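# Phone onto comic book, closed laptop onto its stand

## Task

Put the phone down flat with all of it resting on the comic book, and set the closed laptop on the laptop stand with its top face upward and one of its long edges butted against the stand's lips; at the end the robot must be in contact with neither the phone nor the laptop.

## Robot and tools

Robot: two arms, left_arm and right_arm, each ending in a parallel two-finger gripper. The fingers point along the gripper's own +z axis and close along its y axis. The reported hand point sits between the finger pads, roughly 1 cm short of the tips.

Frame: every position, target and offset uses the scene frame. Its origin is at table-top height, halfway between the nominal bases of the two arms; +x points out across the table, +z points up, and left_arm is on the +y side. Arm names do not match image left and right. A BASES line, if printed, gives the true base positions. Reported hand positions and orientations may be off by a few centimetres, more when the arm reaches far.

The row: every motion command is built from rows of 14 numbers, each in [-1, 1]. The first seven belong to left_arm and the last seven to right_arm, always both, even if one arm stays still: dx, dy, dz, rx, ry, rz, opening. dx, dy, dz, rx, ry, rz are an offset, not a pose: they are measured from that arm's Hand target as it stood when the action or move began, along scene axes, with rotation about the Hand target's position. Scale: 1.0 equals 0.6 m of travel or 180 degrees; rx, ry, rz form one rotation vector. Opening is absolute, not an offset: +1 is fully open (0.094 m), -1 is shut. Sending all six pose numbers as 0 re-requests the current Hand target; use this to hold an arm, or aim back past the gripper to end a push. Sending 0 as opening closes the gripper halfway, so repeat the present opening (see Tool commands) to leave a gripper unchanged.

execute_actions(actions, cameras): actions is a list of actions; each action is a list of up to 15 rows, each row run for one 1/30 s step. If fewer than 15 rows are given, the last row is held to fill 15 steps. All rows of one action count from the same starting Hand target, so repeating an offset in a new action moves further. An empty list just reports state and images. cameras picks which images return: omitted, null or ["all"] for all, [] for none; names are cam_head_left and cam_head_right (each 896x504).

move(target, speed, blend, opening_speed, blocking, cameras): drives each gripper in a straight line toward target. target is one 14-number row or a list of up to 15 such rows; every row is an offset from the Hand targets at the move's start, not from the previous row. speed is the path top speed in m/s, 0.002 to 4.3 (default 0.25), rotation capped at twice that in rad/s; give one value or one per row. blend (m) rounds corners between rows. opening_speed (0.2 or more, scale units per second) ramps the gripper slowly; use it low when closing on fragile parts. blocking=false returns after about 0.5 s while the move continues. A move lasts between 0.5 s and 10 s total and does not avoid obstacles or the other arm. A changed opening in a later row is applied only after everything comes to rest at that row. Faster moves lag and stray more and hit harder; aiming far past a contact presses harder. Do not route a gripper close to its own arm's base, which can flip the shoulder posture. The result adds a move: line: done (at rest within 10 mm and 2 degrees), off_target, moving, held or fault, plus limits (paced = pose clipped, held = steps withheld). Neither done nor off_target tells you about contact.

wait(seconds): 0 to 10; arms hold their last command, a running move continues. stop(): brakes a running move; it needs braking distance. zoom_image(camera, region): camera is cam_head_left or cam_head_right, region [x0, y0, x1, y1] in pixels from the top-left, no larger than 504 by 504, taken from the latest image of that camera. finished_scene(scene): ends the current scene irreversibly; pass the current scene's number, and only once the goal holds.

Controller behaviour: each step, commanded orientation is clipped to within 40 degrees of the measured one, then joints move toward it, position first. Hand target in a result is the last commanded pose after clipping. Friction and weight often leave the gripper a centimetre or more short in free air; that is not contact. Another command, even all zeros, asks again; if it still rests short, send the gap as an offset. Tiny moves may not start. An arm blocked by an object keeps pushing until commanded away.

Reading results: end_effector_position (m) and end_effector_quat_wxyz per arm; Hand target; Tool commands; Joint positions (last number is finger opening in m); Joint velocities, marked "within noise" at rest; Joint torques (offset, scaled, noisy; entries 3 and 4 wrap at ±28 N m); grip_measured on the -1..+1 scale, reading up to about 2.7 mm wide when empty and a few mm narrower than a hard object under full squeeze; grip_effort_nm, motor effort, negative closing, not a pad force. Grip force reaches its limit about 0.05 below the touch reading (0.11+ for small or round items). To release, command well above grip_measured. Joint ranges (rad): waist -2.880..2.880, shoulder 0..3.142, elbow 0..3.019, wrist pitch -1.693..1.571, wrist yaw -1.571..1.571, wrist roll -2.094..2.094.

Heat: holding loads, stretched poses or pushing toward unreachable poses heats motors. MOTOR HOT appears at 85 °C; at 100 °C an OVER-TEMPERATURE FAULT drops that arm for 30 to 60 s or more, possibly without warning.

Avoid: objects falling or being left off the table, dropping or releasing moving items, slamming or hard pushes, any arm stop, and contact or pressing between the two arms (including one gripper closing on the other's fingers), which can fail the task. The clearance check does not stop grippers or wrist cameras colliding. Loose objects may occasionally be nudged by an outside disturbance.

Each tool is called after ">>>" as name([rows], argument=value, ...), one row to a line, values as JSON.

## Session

>>> execute_actions(actions=[])

Scene clock: 0.00 s.
left_arm: end_effector_position=(+0.5762, +0.0326, +0.2203) grip_measured=+1.000 grip_effort_nm=n/a end_effector_quat_wxyz=(+0.373, -0.189, +0.872, +0.255) | right_arm: end_effector_position=(+0.2773, -0.6663, +0.2408) grip_measured=+1.000 grip_effort_nm=n/a end_effector_quat_wxyz=(+0.133, +0.606, +0.784, +0.005)
Joint positions: left_arm=[-0.632 1.766 1.516 -1.115 -0.923 -0.928 0.094] | right_arm=[-0.891 1.408 1.311 -1.216 -0.069 0.44 0.094]
Joint velocities: within noise
Joint torques (N m): no reading
Motor temperatures (°C): left_arm=[23 26 32 24 28 23 28] | right_arm=[26 31 32 25 24 23 25]
Heat: left arm: hottest elbow 32 °C; right arm: hottest elbow 32 °C.
Hand target: left_arm +0.5823, +0.0284, +0.2385; +0.386, -0.198, +0.868, +0.242 | right_arm +0.2820, -0.6720, +0.2484; +0.142, +0.605, +0.783, +0.003
Tool commands: left_gripper/opening=+1.0 right_gripper/opening=+1.0

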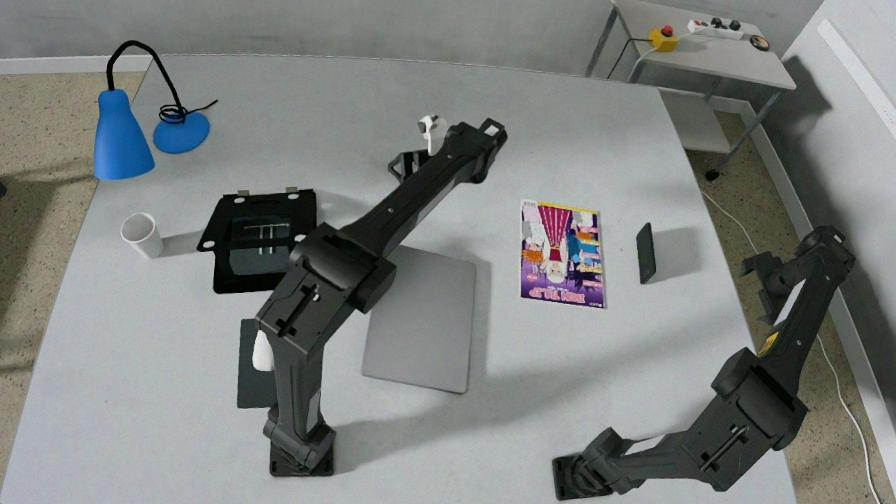

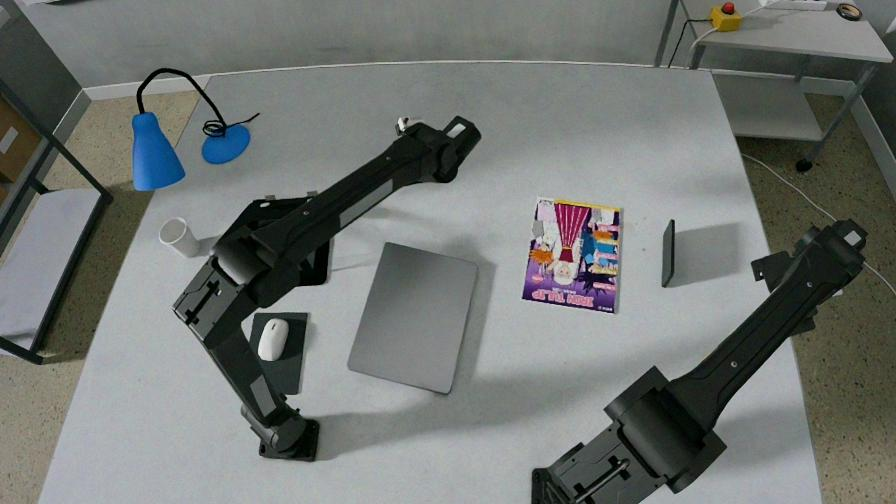

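>>> move([
  [0,0,0,0,0,0,1,0.39,0.15,-0.05,0.005,0.096,0.371,1],
  [0,0,0,0,0,0,1,0.39,0.15,-0.2,0.005,0.096,0.371,1],
])

>>> zoom_image(camera="cam_head_left", region=[580, 190, 700, 300])

>>> zoom_image(camera="cam_head_right", region=[600, 190, 720, 300])

Scene clock: 14.47 s.
left_arm: end_effector_position=(+0.5762, +0.0326, +0.2203) grip_measured=+1.000 grip_effort_nm=0.022 end_effector_quat_wxyz=(+0.373, -0.189, +0.872, +0.255) | right_arm: end_effector_position=(+0.5132, -0.5844, +0.1461) grip_measured=+1.000 grip_effort_nm=-0.007 end_effector_quat_wxyz=(+0.010, +0.078, +0.997, -0.003)
Joint positions: left_arm=[-0.632 1.766 1.516 -1.115 -0.923 -0.928 0.094] | right_arm=[-0.474 1.954 1.784 -1.381 -0.001 -0.313 0.094]
Joint velocities: within noise
Joint torques (N m): left_arm=[-1.32 -19.55 12.85 0.66 -0.55 -0.05] | right_arm=[0.85 -21.77 8.29 0.54 0.08 0.11]
Motor temperatures (°C): left_arm=[22 27 34 24 28 23 28] | right_arm=[26 32 36 25 24 23 25]
Heat: left arm: hottest elbow 34 °C; right arm: hottest elbow 36 °C.
Hand target: left_arm +0.5823, +0.0284, +0.2385; +0.386, -0.198, +0.868, +0.242 | right_arm +0.5161, -0.5819, +0.1285; +0.000, +0.071, +0.997, +0.000
Off the commanded pose: left_arm 0.020 m, 2 deg | right_arm 0.018 m, 1 deg.
move: off_target (left_arm, right_arm)

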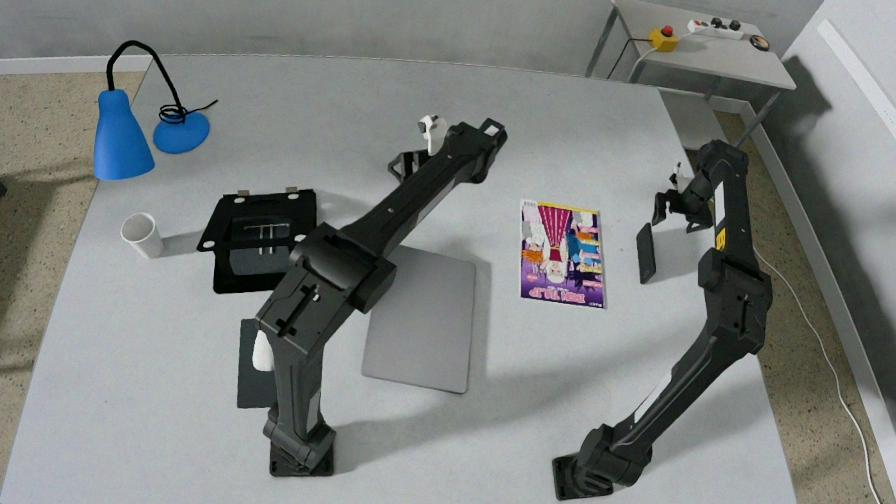

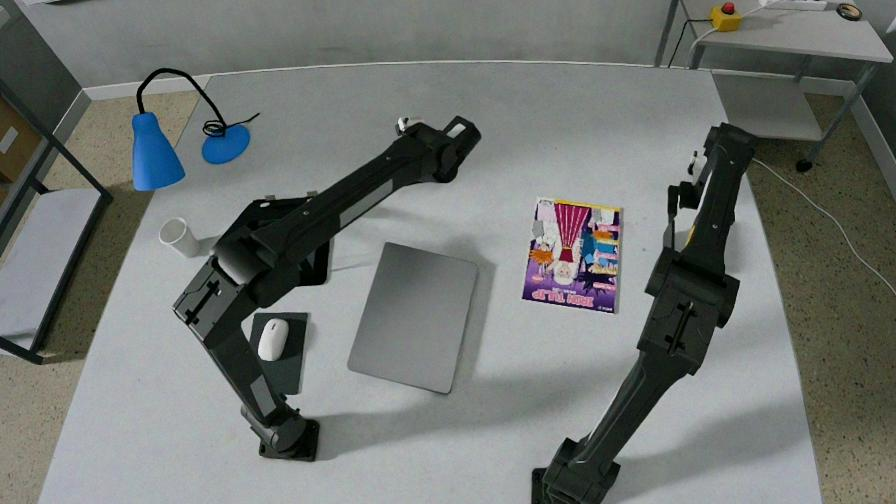

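Scaled by 4.200.

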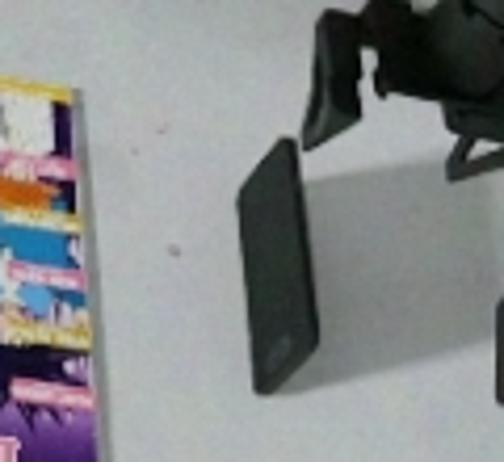

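Scaled by 4.200.

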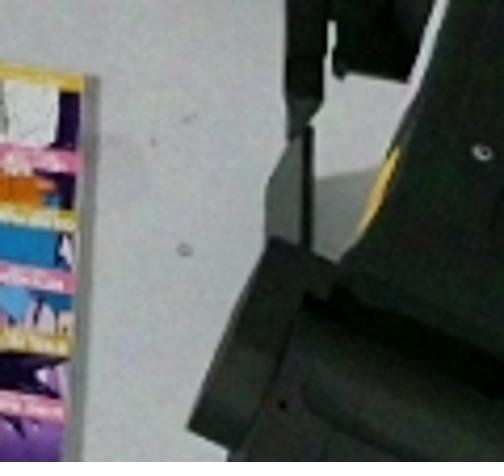

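>>> move(target=[0,0,0,0,0,0,1,-0.05,0.115,-0.025,0,0,0,1])

>>> zoom_image(camera="cam_head_left", region=[580, 190, 700, 300])

>>> zoom_image(camera="cam_head_right", region=[600, 190, 720, 300])

Scene clock: 20.10 s.
left_arm: end_effector_position=(+0.5762, +0.0326, +0.2203) grip_measured=+1.000 grip_effort_nm=0.027 end_effector_quat_wxyz=(+0.373, -0.189, +0.872, +0.255) | right_arm: end_effector_position=(+0.4887, -0.5145, +0.1154) grip_measured=+1.000 grip_effort_nm=-0.012 end_effector_quat_wxyz=(-0.001, +0.068, +0.998, +0.001)
Joint positions: left_arm=[-0.632 1.766 1.516 -1.115 -0.923 -0.928 0.094] | right_arm=[-0.382 1.854 1.551 -1.271 -0.001 -0.242 0.094]
Joint velocities: within noise
Joint torques (N m): left_arm=[-1.32 -19.31 12.79 0.7 -0.6 -0.04] | right_arm=[0.56 -22.07 7.27 0.53 0.09 0.22]
Motor temperatures (°C): left_arm=[22 28 35 24 28 23 28] | right_arm=[26 33 36 25 24 23 25]
Heat: left arm: hottest elbow 35 °C; right arm: hottest elbow 36 °C.
Hand target: left_arm +0.5823, +0.0284, +0.2385; +0.386, -0.198, +0.868, +0.242 | right_arm +0.4861, -0.5131, +0.1135; +0.000, +0.071, +0.997, +0.000
Off the commanded pose: left_arm 0.020 m, 2 deg | right_arm 0.004 m, 0 deg.
move: off_target (left_arm)

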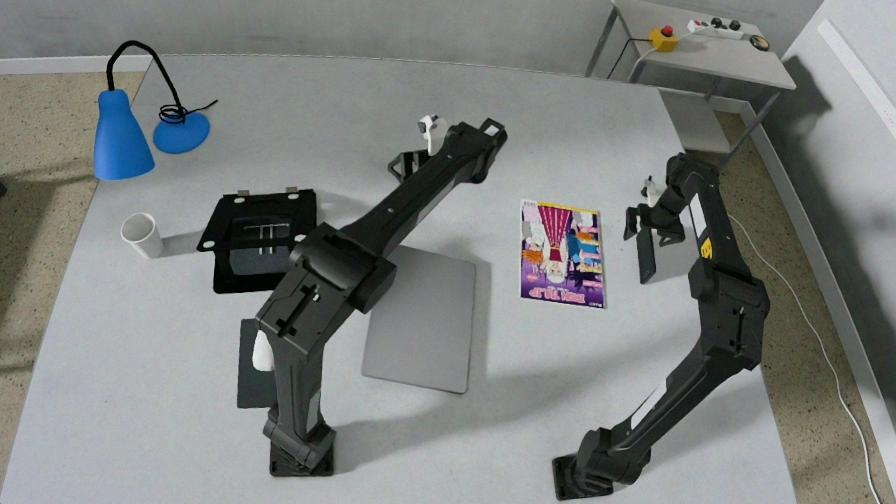

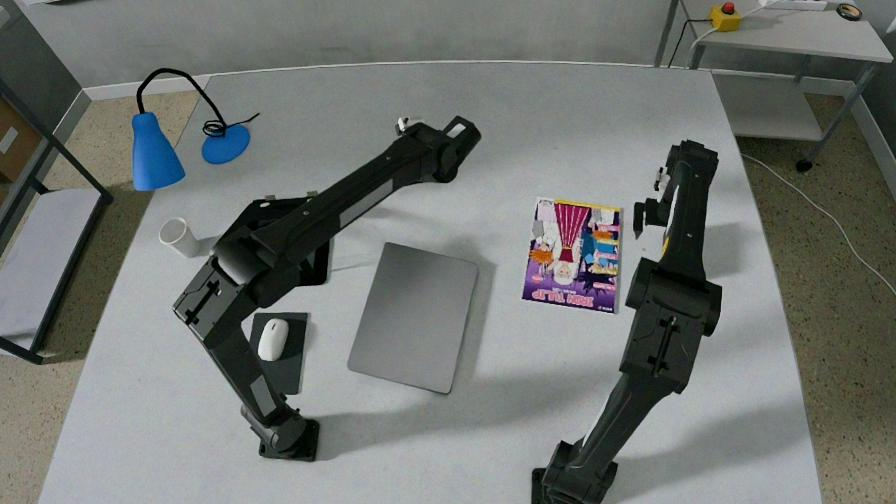

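Scaled by 4.200.

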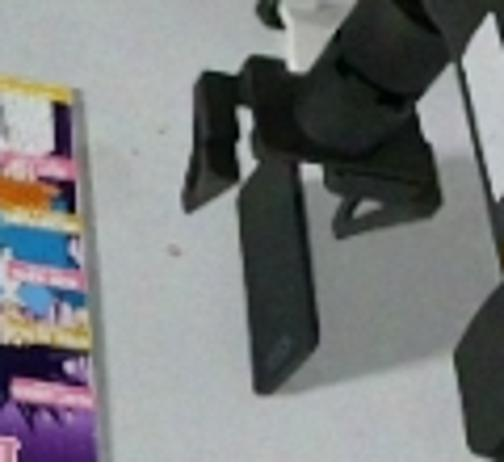

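Scaled by 4.200.

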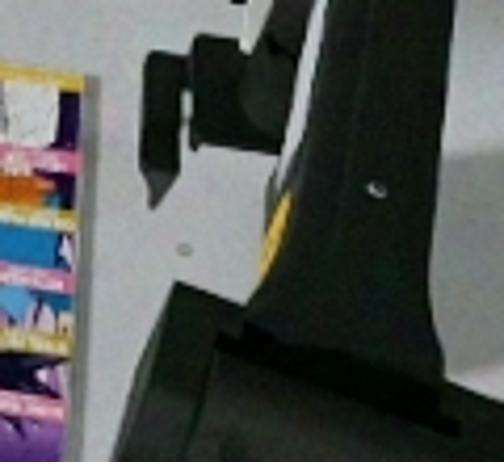

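>>> move([
  [0,0,0,0,0,0,1,0.005,-0.068,0.01,0,0,0,1],
  [0,0,0,0,0,0,1,0.005,-0.068,-0.06,0,0,0,1],
], speed=0.12)

>>> zoom_image(camera="cam_head_left", region=[580, 190, 700, 300])

Scene clock: 23.93 s.
left_arm: end_effector_position=(+0.5762, +0.0326, +0.2203) grip_measured=+1.000 grip_effort_nm=0.022 end_effector_quat_wxyz=(+0.373, -0.189, +0.872, +0.255) | right_arm: end_effector_position=(+0.4879, -0.5516, +0.0950) grip_measured=+1.000 grip_effort_nm=-0.012 end_effector_quat_wxyz=(+0.009, +0.074, +0.997, -0.004)
Joint positions: left_arm=[-0.632 1.766 1.516 -1.115 -0.923 -0.928 0.094] | right_arm=[-0.443 1.892 1.551 -1.211 0 -0.29 0.094]
Joint velocities: within noise
Joint torques (N m): left_arm=[-1.26 -18.73 12.93 0.43 -0.6 -0.02] | right_arm=[0.21 -19.84 8.36 0.58 0.03 0.09]
Motor temperatures (°C): left_arm=[22 28 35 24 28 23 28] | right_arm=[26 33 37 25 24 23 25]
Heat: left arm: hottest elbow 35 °C; right arm: hottest elbow 37 °C.
Hand target: left_arm +0.5823, +0.0284, +0.2385; +0.386, -0.198, +0.868, +0.242 | right_arm +0.4892, -0.5537, +0.0775; +0.000, +0.071, +0.997, +0.000
Off the commanded pose: left_arm 0.020 m, 2 deg | right_arm 0.018 m, 1 deg.
move: off_target (left_arm, right_arm)

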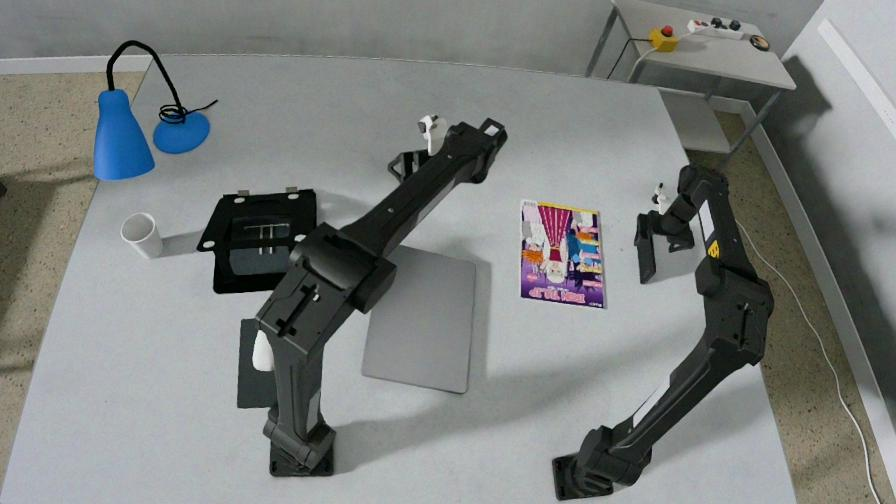

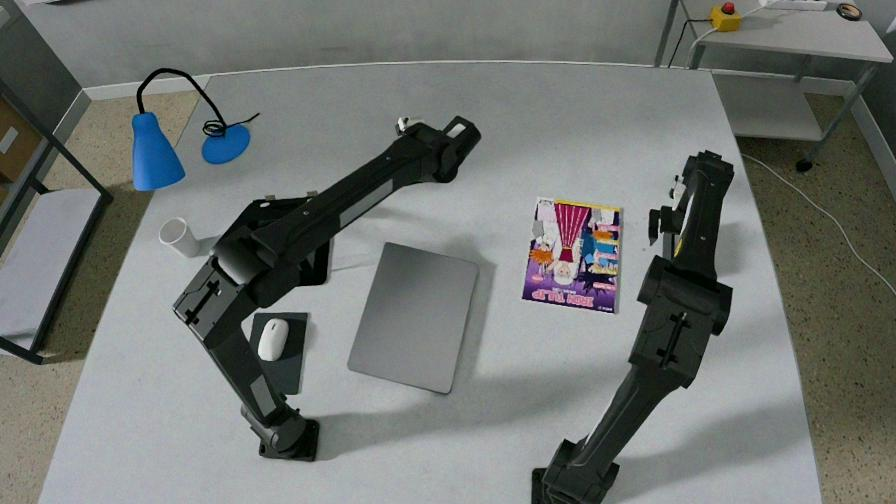

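Scaled by 4.200.

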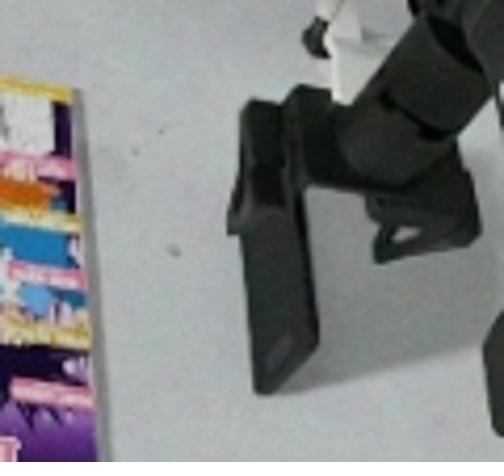

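>>> move([
  [0,0,0,0,0,0,1,0,0,-0.075,0,0,0,1],
  [0,0,0,0,0,0,1,0,0,-0.075,0,0,0,-0.9],
], speed=0.1, opening_speed=0.5)

>>> zoom_image(camera="cam_head_left", region=[580, 190, 700, 300])

Scene clock: 31.37 s.
left_arm: end_effector_position=(+0.5762, +0.0326, +0.2203) grip_measured=+1.000 grip_effort_nm=0.022 end_effector_quat_wxyz=(+0.373, -0.189, +0.872, +0.255) | right_arm: end_effector_position=(+0.4921, -0.5538, +0.0514) grip_measured=-0.843 grip_effort_nm=-0.974 end_effector_quat_wxyz=(+0.012, +0.073, +0.997, -0.005)
Joint positions: left_arm=[-0.632 1.766 1.516 -1.115 -0.923 -0.928 0.094] | right_arm=[-0.443 1.943 1.508 -1.11 0.002 -0.291 0.007]
Joint velocities: within noise
Joint torques (N m): left_arm=[-1.49 -19.31 12.75 0.59 -0.55 -0.06] | right_arm=[0.21 -20.25 7.39 0.54 -0.02 0.1]
Motor temperatures (°C): left_arm=[22 29 36 24 28 23 28] | right_arm=[26 33 37 25 24 23 25]
Heat: left arm: hottest elbow 36 °C; right arm: hottest elbow 37 °C.
Hand target: left_arm +0.5823, +0.0284, +0.2385; +0.386, -0.198, +0.868, +0.242 | right_arm +0.4891, -0.5537, +0.0325; +0.000, +0.071, +0.997, +0.000
Off the commanded pose: left_arm 0.020 m, 2 deg | right_arm 0.019 m, 2 deg.
move: off_target (left_arm, right_arm); target 2's new opening was sent with right_arm's hand 0.019 m and 1 deg from that target

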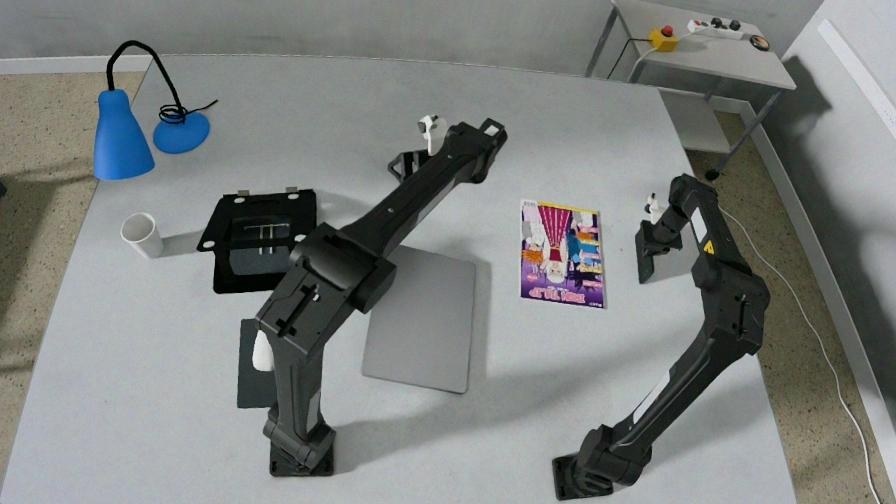

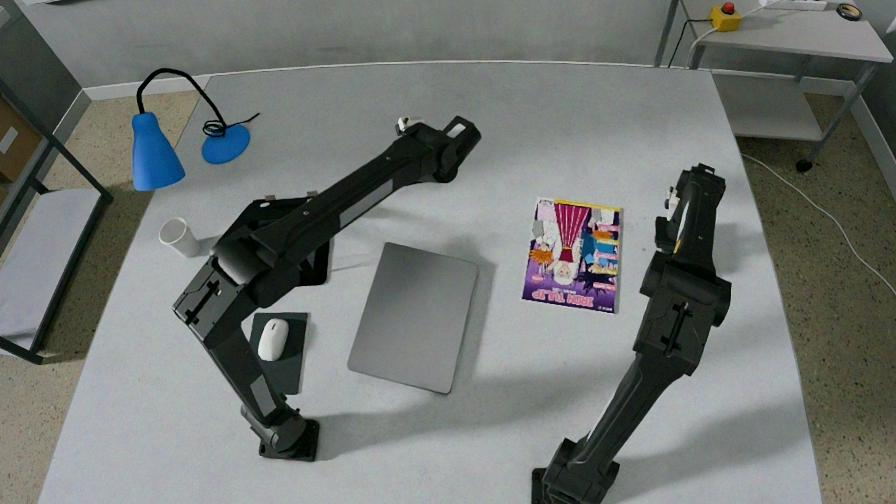

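Scaled by 4.200.

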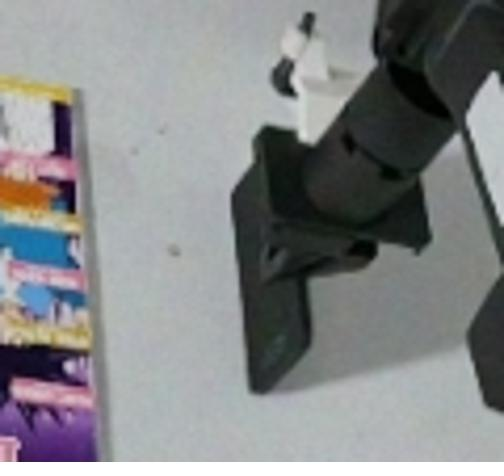

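>>> move([
  [0,0,0,0,0,0,1,0,0,0.2,0,0,0,-0.9],
  [0,0,0,0,0,0,1,0.018,0.348,0.2,0.33,-0.046,0,-0.9],
  [0,0,0,0,0,0,1,0.018,0.348,0.07,0.33,-0.046,0,-0.9],
], blend=[0.03,0,0], speed=[0.25,0.25,0.12])

>>> zoom_image(camera="cam_head_left", region=[500, 170, 660, 320])

>>> zoom_image(camera="cam_head_right", region=[500, 170, 660, 320])

Scene clock: 40.10 s.
left_arm: end_effector_position=(+0.5762, +0.0326, +0.2203) grip_measured=+1.000 grip_effort_nm=0.022 end_effector_quat_wxyz=(+0.373, -0.189, +0.872, +0.255) | right_arm: end_effector_position=(+0.5000, -0.3507, +0.0837) grip_measured=-0.846 grip_effort_nm=-1.033 end_effector_quat_wxyz=(+0.038, +0.064, +0.866, +0.494)
Joint positions: left_arm=[-0.632 1.766 1.516 -1.115 -0.923 -0.928 0.094] | right_arm=[-0.359 2.001 1.435 -1.332 -1.003 -0.387 0.007]
Joint velocities: within noise
Joint torques (N m): left_arm=[-1.38 -19.49 12.75 0.61 -0.58 -0.03] | right_arm=[1.03 -20.42 6.64 -0.05 -0.76 0.03]
Motor temperatures (°C): left_arm=[22 29 36 24 28 23 28] | right_arm=[26 34 37 25 24 23 26]
Heat: left arm: hottest elbow 36 °C; right arm: hottest elbow 37 °C.
Hand target: left_arm +0.5823, +0.0284, +0.2385; +0.386, -0.198, +0.868, +0.242 | right_arm +0.4999, -0.3450, +0.0746; +0.034, +0.061, +0.864, +0.498
Off the commanded pose: left_arm 0.020 m, 2 deg | right_arm 0.011 m, 1 deg.
move: off_target (left_arm, right_arm)

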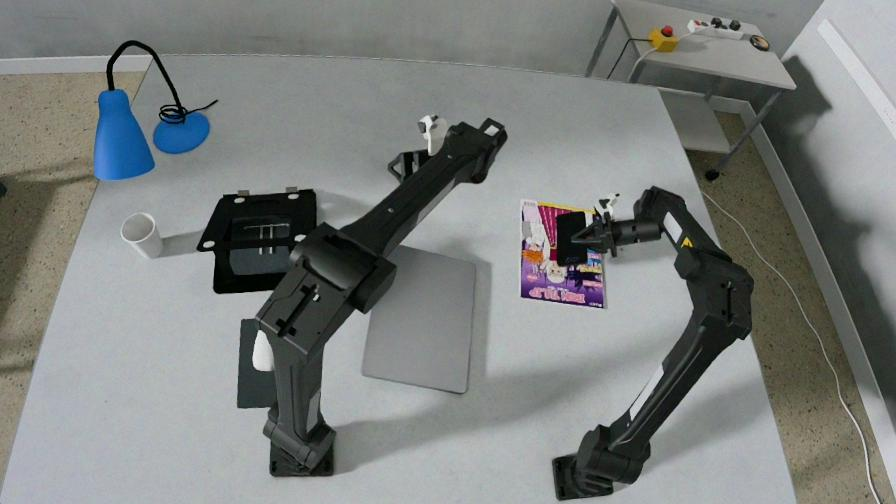

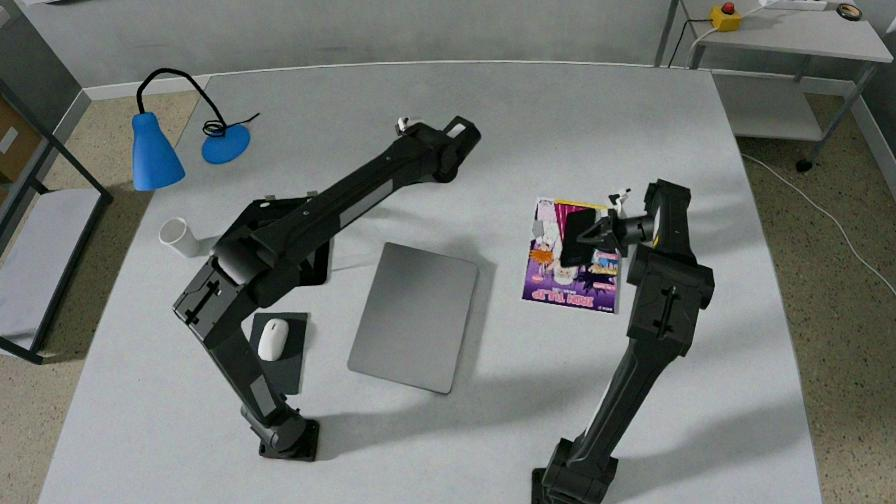

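Scaled by 3.150.

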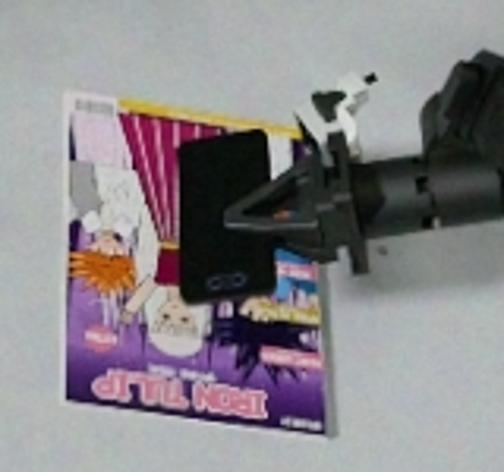

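Scaled by 3.150.

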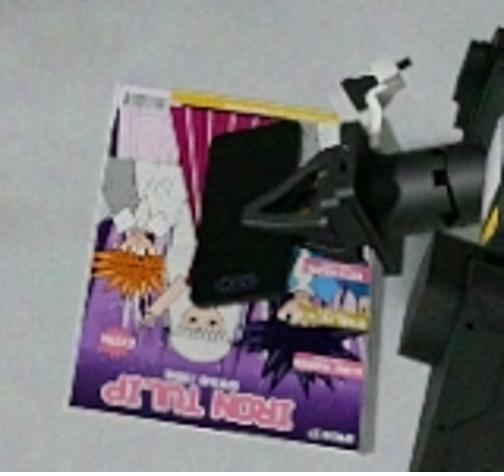

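>>> move([
  [0,0,0,0,0,0,1,0.0,-0.005,-0.08,0,0,0,-0.9],
  [0,0,0,0,0,0,1,0.0,-0.005,-0.08,0,0,0,-0.35],
], speed=0.06, opening_speed=0.2)

>>> zoom_image(camera="cam_head_left", region=[500, 170, 660, 320])

Scene clock: 46.73 s.
left_arm: end_effector_position=(+0.5762, +0.0326, +0.2203) grip_measured=+1.000 grip_effort_nm=0.022 end_effector_quat_wxyz=(+0.373, -0.189, +0.872, +0.255) | right_arm: end_effector_position=(+0.5028, -0.3516, +0.0397) grip_measured=-0.352 grip_effort_nm=0.061 end_effector_quat_wxyz=(+0.042, +0.060, +0.866, +0.494)
Joint positions: left_arm=[-0.632 1.766 1.516 -1.115 -0.923 -0.928 0.094] | right_arm=[-0.359 2.073 1.418 -1.242 -1.005 -0.396 0.03]
Joint velocities: within noise
Joint torques (N m): left_arm=[-1.08 -19.31 12.89 0.81 -0.61 -0.09] | right_arm=[0.67 -20.66 5.94 -0.08 -0.63 0.04]
Motor temperatures (°C): left_arm=[22 29 37 24 28 23 28] | right_arm=[26 35 37 25 25 23 26]
Heat: left arm: hottest elbow 37 °C; right arm: hottest elbow 37 °C.
Hand target: left_arm +0.5823, +0.0284, +0.2385; +0.386, -0.198, +0.868, +0.242 | right_arm +0.5000, -0.3480, +0.0266; +0.034, +0.061, +0.864, +0.498
Off the commanded pose: left_arm 0.020 m, 2 deg | right_arm 0.014 m, 1 deg.
move: off_target (left_arm, right_arm); target 2's new opening was sent with right_arm's hand 0.014 m and 1 deg from that target

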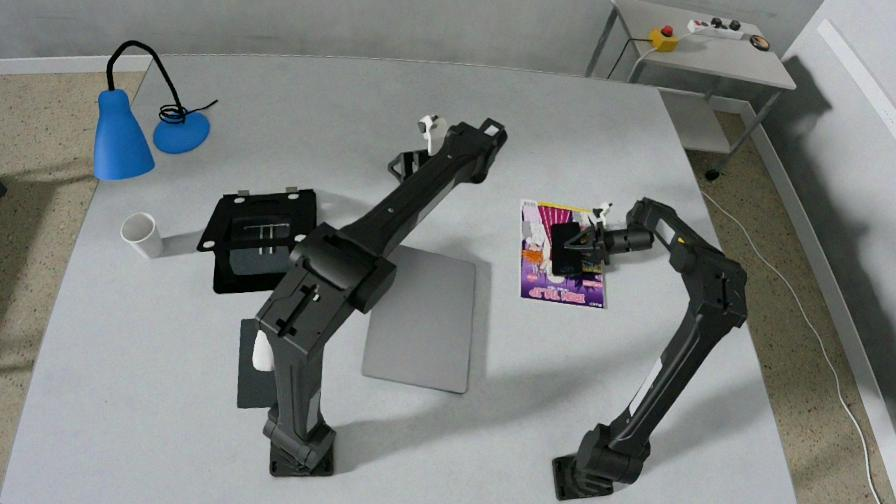

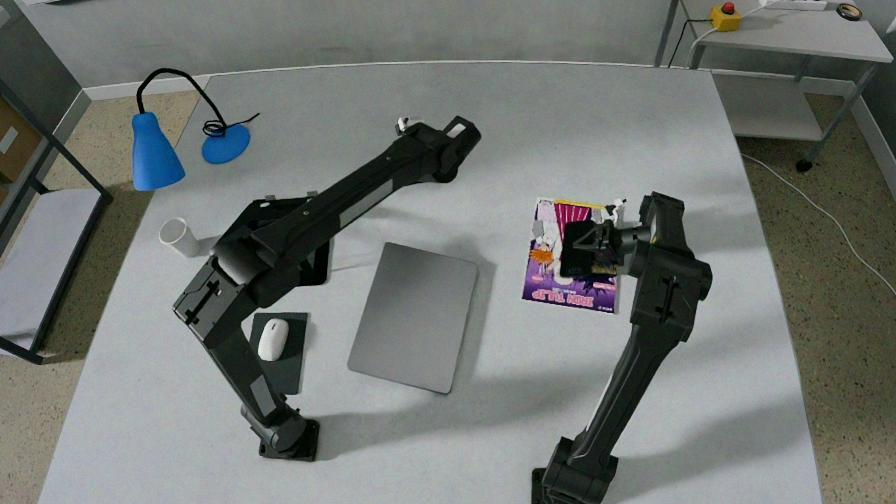

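Scaled by 3.150.

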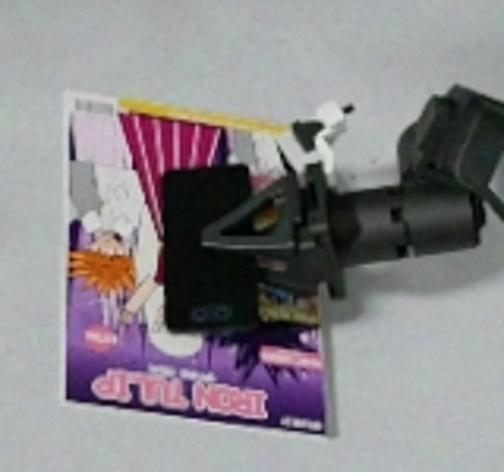

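>>> move([
  [0,0,0,0,0,0,1,-0.02,-0.16,0.09,0,0,0,-0.35],
], speed=0.08)

>>> zoom_image(camera="cam_head_left", region=[500, 170, 660, 320])

Scene clock: 52.67 s.
left_arm: end_effector_position=(+0.5762, +0.0326, +0.2203) grip_measured=+1.000 grip_effort_nm=0.022 end_effector_quat_wxyz=(+0.373, -0.189, +0.872, +0.255) | right_arm: end_effector_position=(+0.4775, -0.4330, +0.0860) grip_measured=-0.351 grip_effort_nm=0.056 end_effector_quat_wxyz=(+0.031, +0.062, +0.864, +0.499)
Joint positions: left_arm=[-0.632 1.766 1.516 -1.115 -0.923 -0.928 0.094] | right_arm=[-0.513 2.084 1.555 -1.607 -0.937 -0.657 0.03]
Joint velocities: within noise
Joint torques (N m): left_arm=[-1.85 -19.78 12.83 0.81 -0.56 0] | right_arm=[-0.09 -20.01 10.22 -1.1 -0.35 -0.01]
Motor temperatures (°C): left_arm=[22 30 37 24 28 23 28] | right_arm=[26 35 37 25 25 23 25]
Heat: left arm: hottest elbow 37 °C; right arm: hottest elbow 37 °C.
Hand target: left_arm +0.5823, +0.0284, +0.2385; +0.386, -0.198, +0.868, +0.242 | right_arm +0.4879, -0.4439, +0.0805; +0.033, +0.061, +0.864, +0.498
Off the commanded pose: left_arm 0.020 m, 2 deg | right_arm 0.016 m, 0 deg.
move: off_target (left_arm, right_arm)

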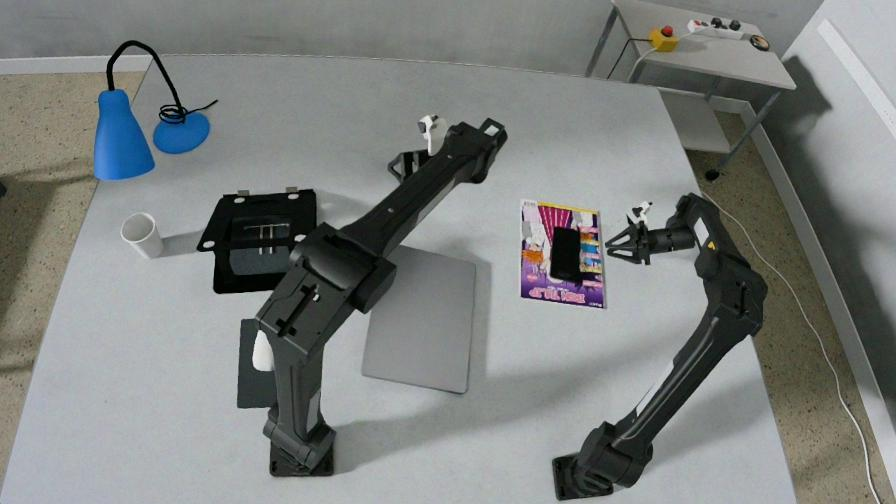

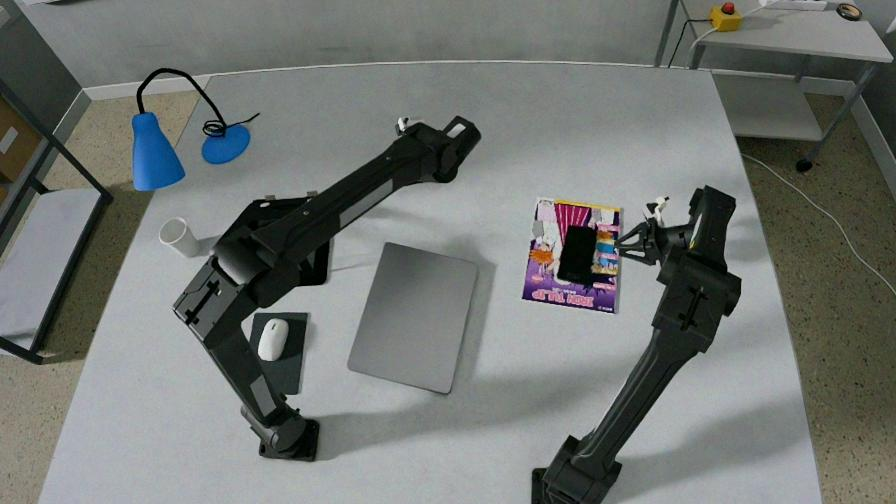

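Scaled by 3.150.

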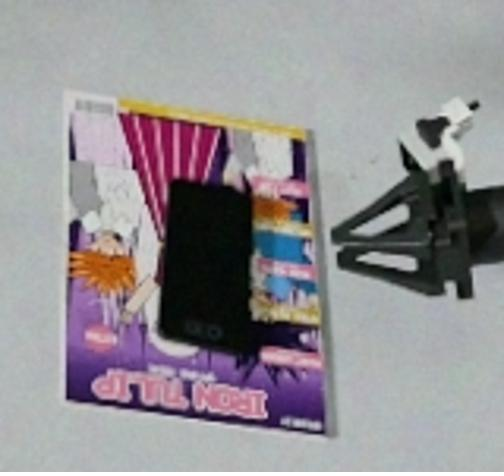

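>>> move([
  [-0.2,0.1,0.2,-0.25,0.06,-0.14,0.0,0,-0.05,0.2,-0.33,0.046,0,-1],
  [-0.49,0.24,0.05,-0.568,0.13,-0.306,0.0,-0.26,0.3,0.2,-0.33,0.046,0,-1],
  [-0.49,0.24,-0.2,-0.568,0.13,-0.306,0.0,-0.26,0.65,0.1,-0.33,0.046,0,-1],
], blend=[0.05,0.03,0], speed=0.25)

>>> zoom_image(camera="cam_head_left", region=[230, 210, 530, 410])

>>> zoom_image(camera="cam_head_right", region=[230, 210, 530, 410])

Scene clock: 67.07 s.
left_arm: end_effector_position=(+0.2867, +0.1707, +0.1185) grip_measured=+0.002 grip_effort_nm=-0.076 end_effector_quat_wxyz=(+0.002, -0.001, +0.771, -0.637) | right_arm: end_effector_position=(+0.3139, -0.0690, +0.1304) grip_measured=-0.991 grip_effort_nm=-0.486 end_effector_quat_wxyz=(-0.017, +0.070, +0.997, -0.012)
Joint positions: left_arm=[0.335 1.659 0.686 -1.67 1.167 1.11 0.047] | right_arm=[0.606 1.524 1.16 -1.249 -0.002 0.751 0]
Joint velocities: within noise
Joint torques (N m): left_arm=[-1.44 -9.47 5.22 -1.33 0.2 0.21] | right_arm=[0.79 -13.8 11.92 0.36 0.15 0.25]
Motor temperatures (°C): left_arm=[22 29 37 24 28 23 27] | right_arm=[26 35 38 25 24 23 25]
Heat: left arm: hottest elbow 37 °C; right arm: hottest elbow 38 °C.
Hand target: left_arm +0.2883, +0.1724, +0.1184; +0.000, +0.000, +0.768, -0.641 | right_arm +0.3320, -0.0539, +0.1405; +0.000, +0.071, +0.997, +0.000
Off the commanded pose: left_arm 0.002 m, 1 deg | right_arm 0.026 m, 2 deg.
joint sent to its limit (left arm) — joint 4 (wrist pitch), lower limit. The joint targets still meet the commanded pose.
move: off_target (right_arm)

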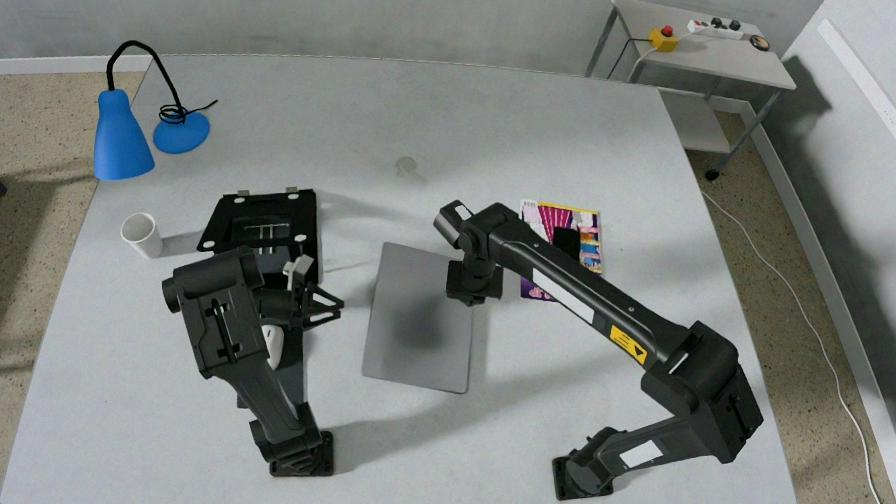

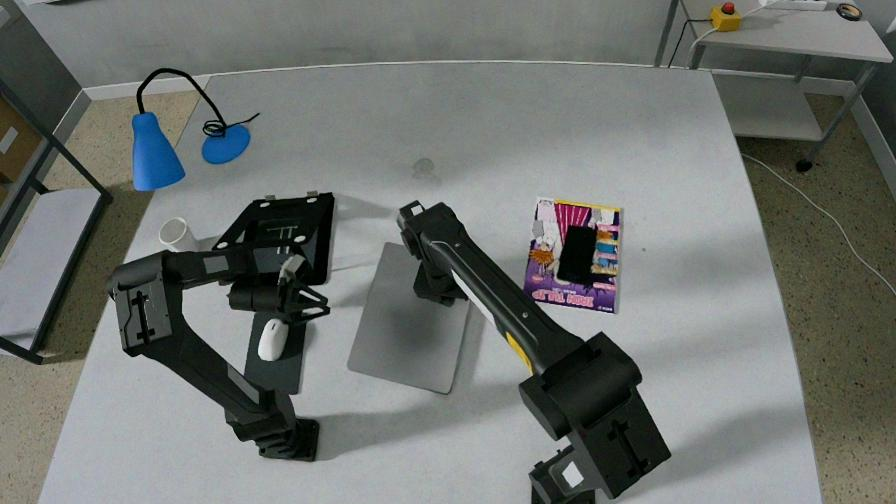

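Scaled by 1.680.

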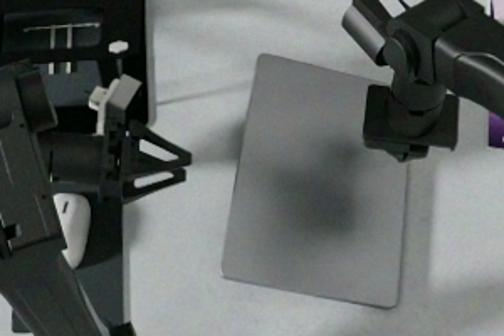

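Scaled by 1.680.

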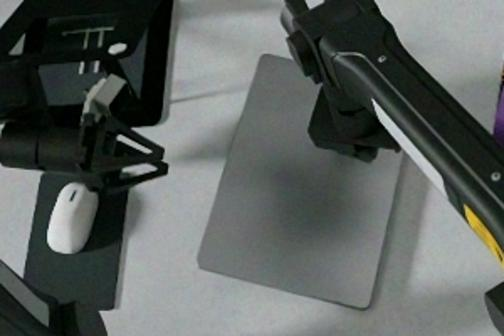

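>>> move([
  [0.04,0,0,0,0,0,0.0,0,0.015,-0.19,0,0,0,-1],
  [0.04,0,-0.12,0,0,0,0.0,0,0.015,-0.2,0,0,0,-1],
], speed=0.08)

>>> zoom_image(camera="cam_head_left", region=[230, 210, 530, 410])

>>> zoom_image(camera="cam_head_right", region=[230, 210, 530, 410])

Scene clock: 73.47 s.
left_arm: end_effector_position=(+0.3046, +0.1735, +0.0691) grip_measured=+0.002 grip_effort_nm=-0.081 end_effector_quat_wxyz=(-0.001, -0.008, +0.766, -0.642) | right_arm: end_effector_position=(+0.3413, -0.0451, +0.0395) grip_measured=-0.991 grip_effort_nm=-0.491 end_effector_quat_wxyz=(+0.013, +0.073, +0.997, +0.012)
Joint positions: left_arm=[0.325 1.842 0.723 -1.537 1.186 1.104 0.047] | right_arm=[0.615 1.679 1.083 -0.94 -0.002 0.767 0]
Joint velocities: within noise
Joint torques (N m): left_arm=[-2.55 -6.71 5.11 1.29 0.29 0.09] | right_arm=[1.32 -14.1 5.98 0.24 0.15 0.22]
Motor temperatures (°C): left_arm=[22 29 37 24 28 23 27] | right_arm=[26 35 39 25 24 23 25]
Heat: left arm: hottest elbow 37 °C; right arm: hottest elbow 39 °C.
Hand target: left_arm +0.3123, +0.1724, +0.0464; +0.000, +0.000, +0.768, -0.641 | right_arm +0.3320, -0.0450, +0.0205; +0.000, +0.071, +0.997, +0.000
Off the commanded pose: left_arm 0.024 m, 1 deg | right_arm 0.021 m, 2 deg.
move: off_target (left_arm, right_arm)

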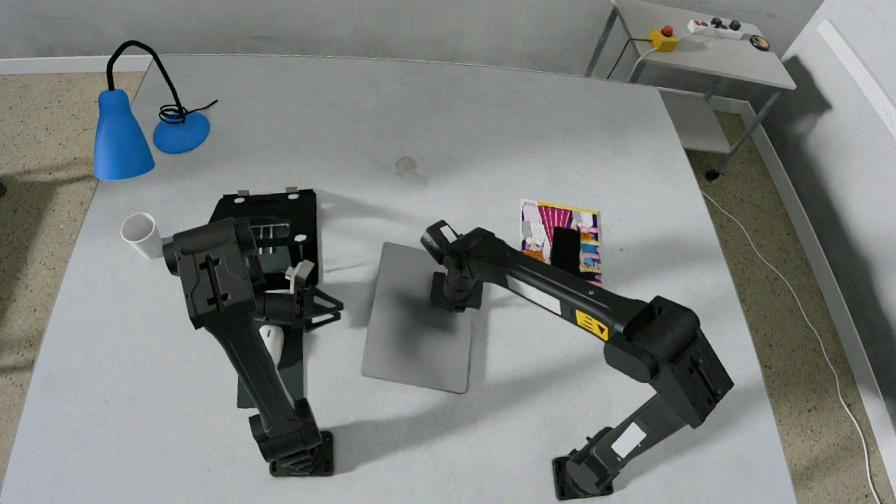

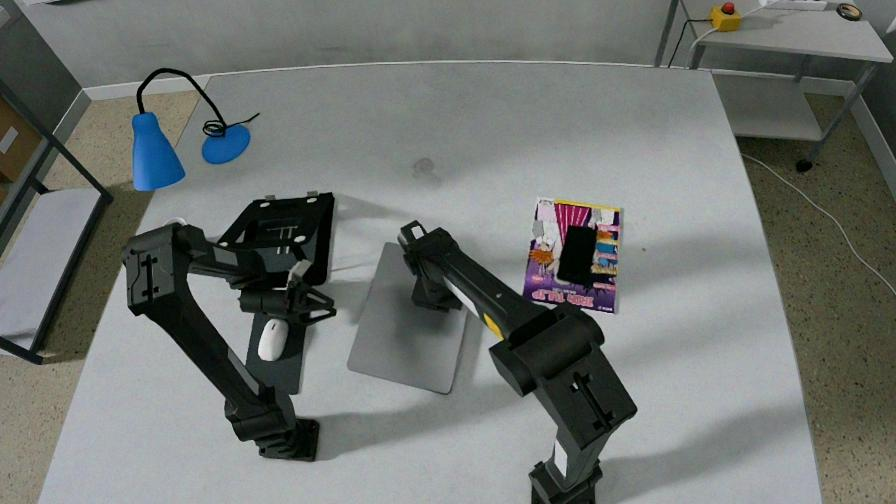

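Scaled by 1.680.

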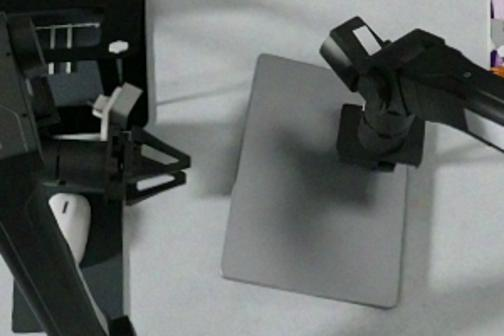

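Scaled by 1.680.

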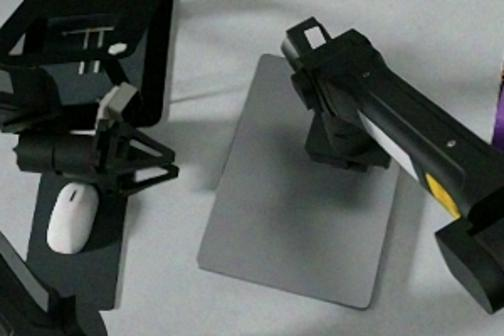

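>>> move([
  [0,0,0,0,0,0,0.0,0,-0.02,-0.07,0,0,0,-1],
], speed=0.06)

>>> zoom_image(camera="cam_head_left", region=[330, 210, 530, 410])

>>> zoom_image(camera="cam_head_right", region=[330, 210, 530, 410])

Scene clock: 77.30 s.
left_arm: end_effector_position=(+0.3046, +0.1735, +0.0691) grip_measured=+0.002 grip_effort_nm=-0.081 end_effector_quat_wxyz=(-0.001, -0.008, +0.766, -0.642) | right_arm: end_effector_position=(+0.3401, -0.0461, +0.0334) grip_measured=-0.991 grip_effort_nm=-0.486 end_effector_quat_wxyz=(+0.028, +0.070, +0.997, +0.024)
Joint positions: left_arm=[0.325 1.842 0.723 -1.537 1.186 1.104 0.047] | right_arm=[0.615 1.664 1.041 -0.874 -0.001 0.761 0]
Joint velocities: within noise
Joint torques (N m): left_arm=[-2.02 -5.71 5.08 1.1 0.25 0.11] | right_arm=[-0.21 -9.58 4.25 2.15 0.08 0.09]
Motor temperatures (°C): left_arm=[22 28 36 24 28 23 27] | right_arm=[26 35 38 25 24 23 25]
Heat: left arm: hottest elbow 36 °C; right arm: hottest elbow 38 °C.
Hand target: left_arm +0.3123, +0.1724, +0.0465; +0.000, +0.000, +0.768, -0.641 | right_arm +0.3321, -0.0569, -0.0215; +0.000, +0.071, +0.997, +0.000
Off the commanded pose: left_arm 0.024 m, 1 deg | right_arm 0.057 m, 4 deg.
move: off_target (left_arm, right_arm)

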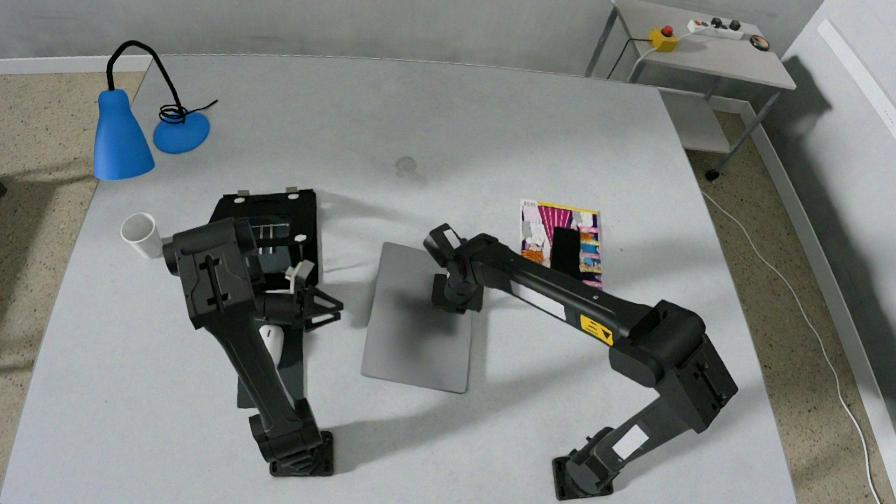

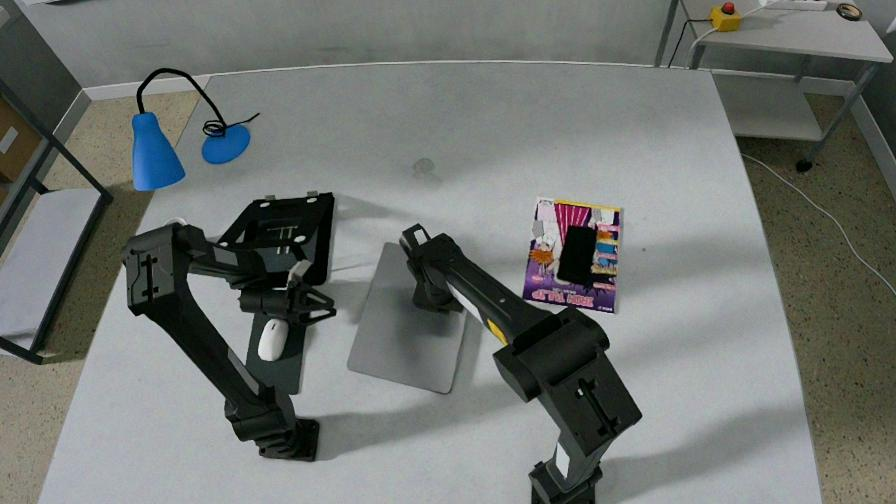

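Scaled by 2.520.

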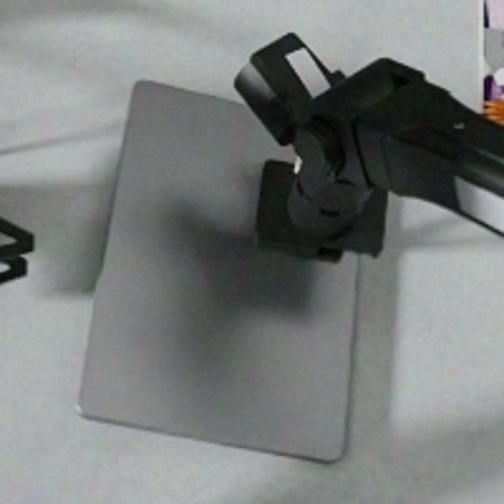

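Scaled by 2.520.

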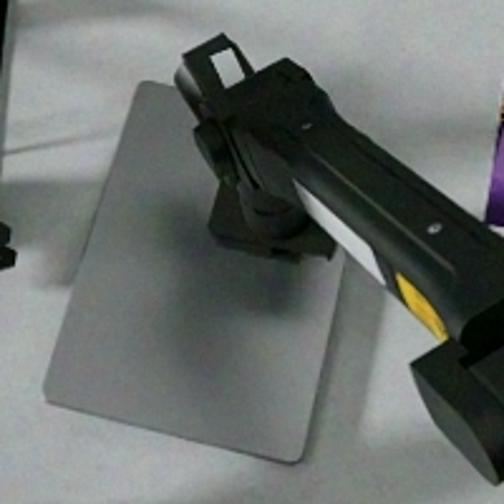

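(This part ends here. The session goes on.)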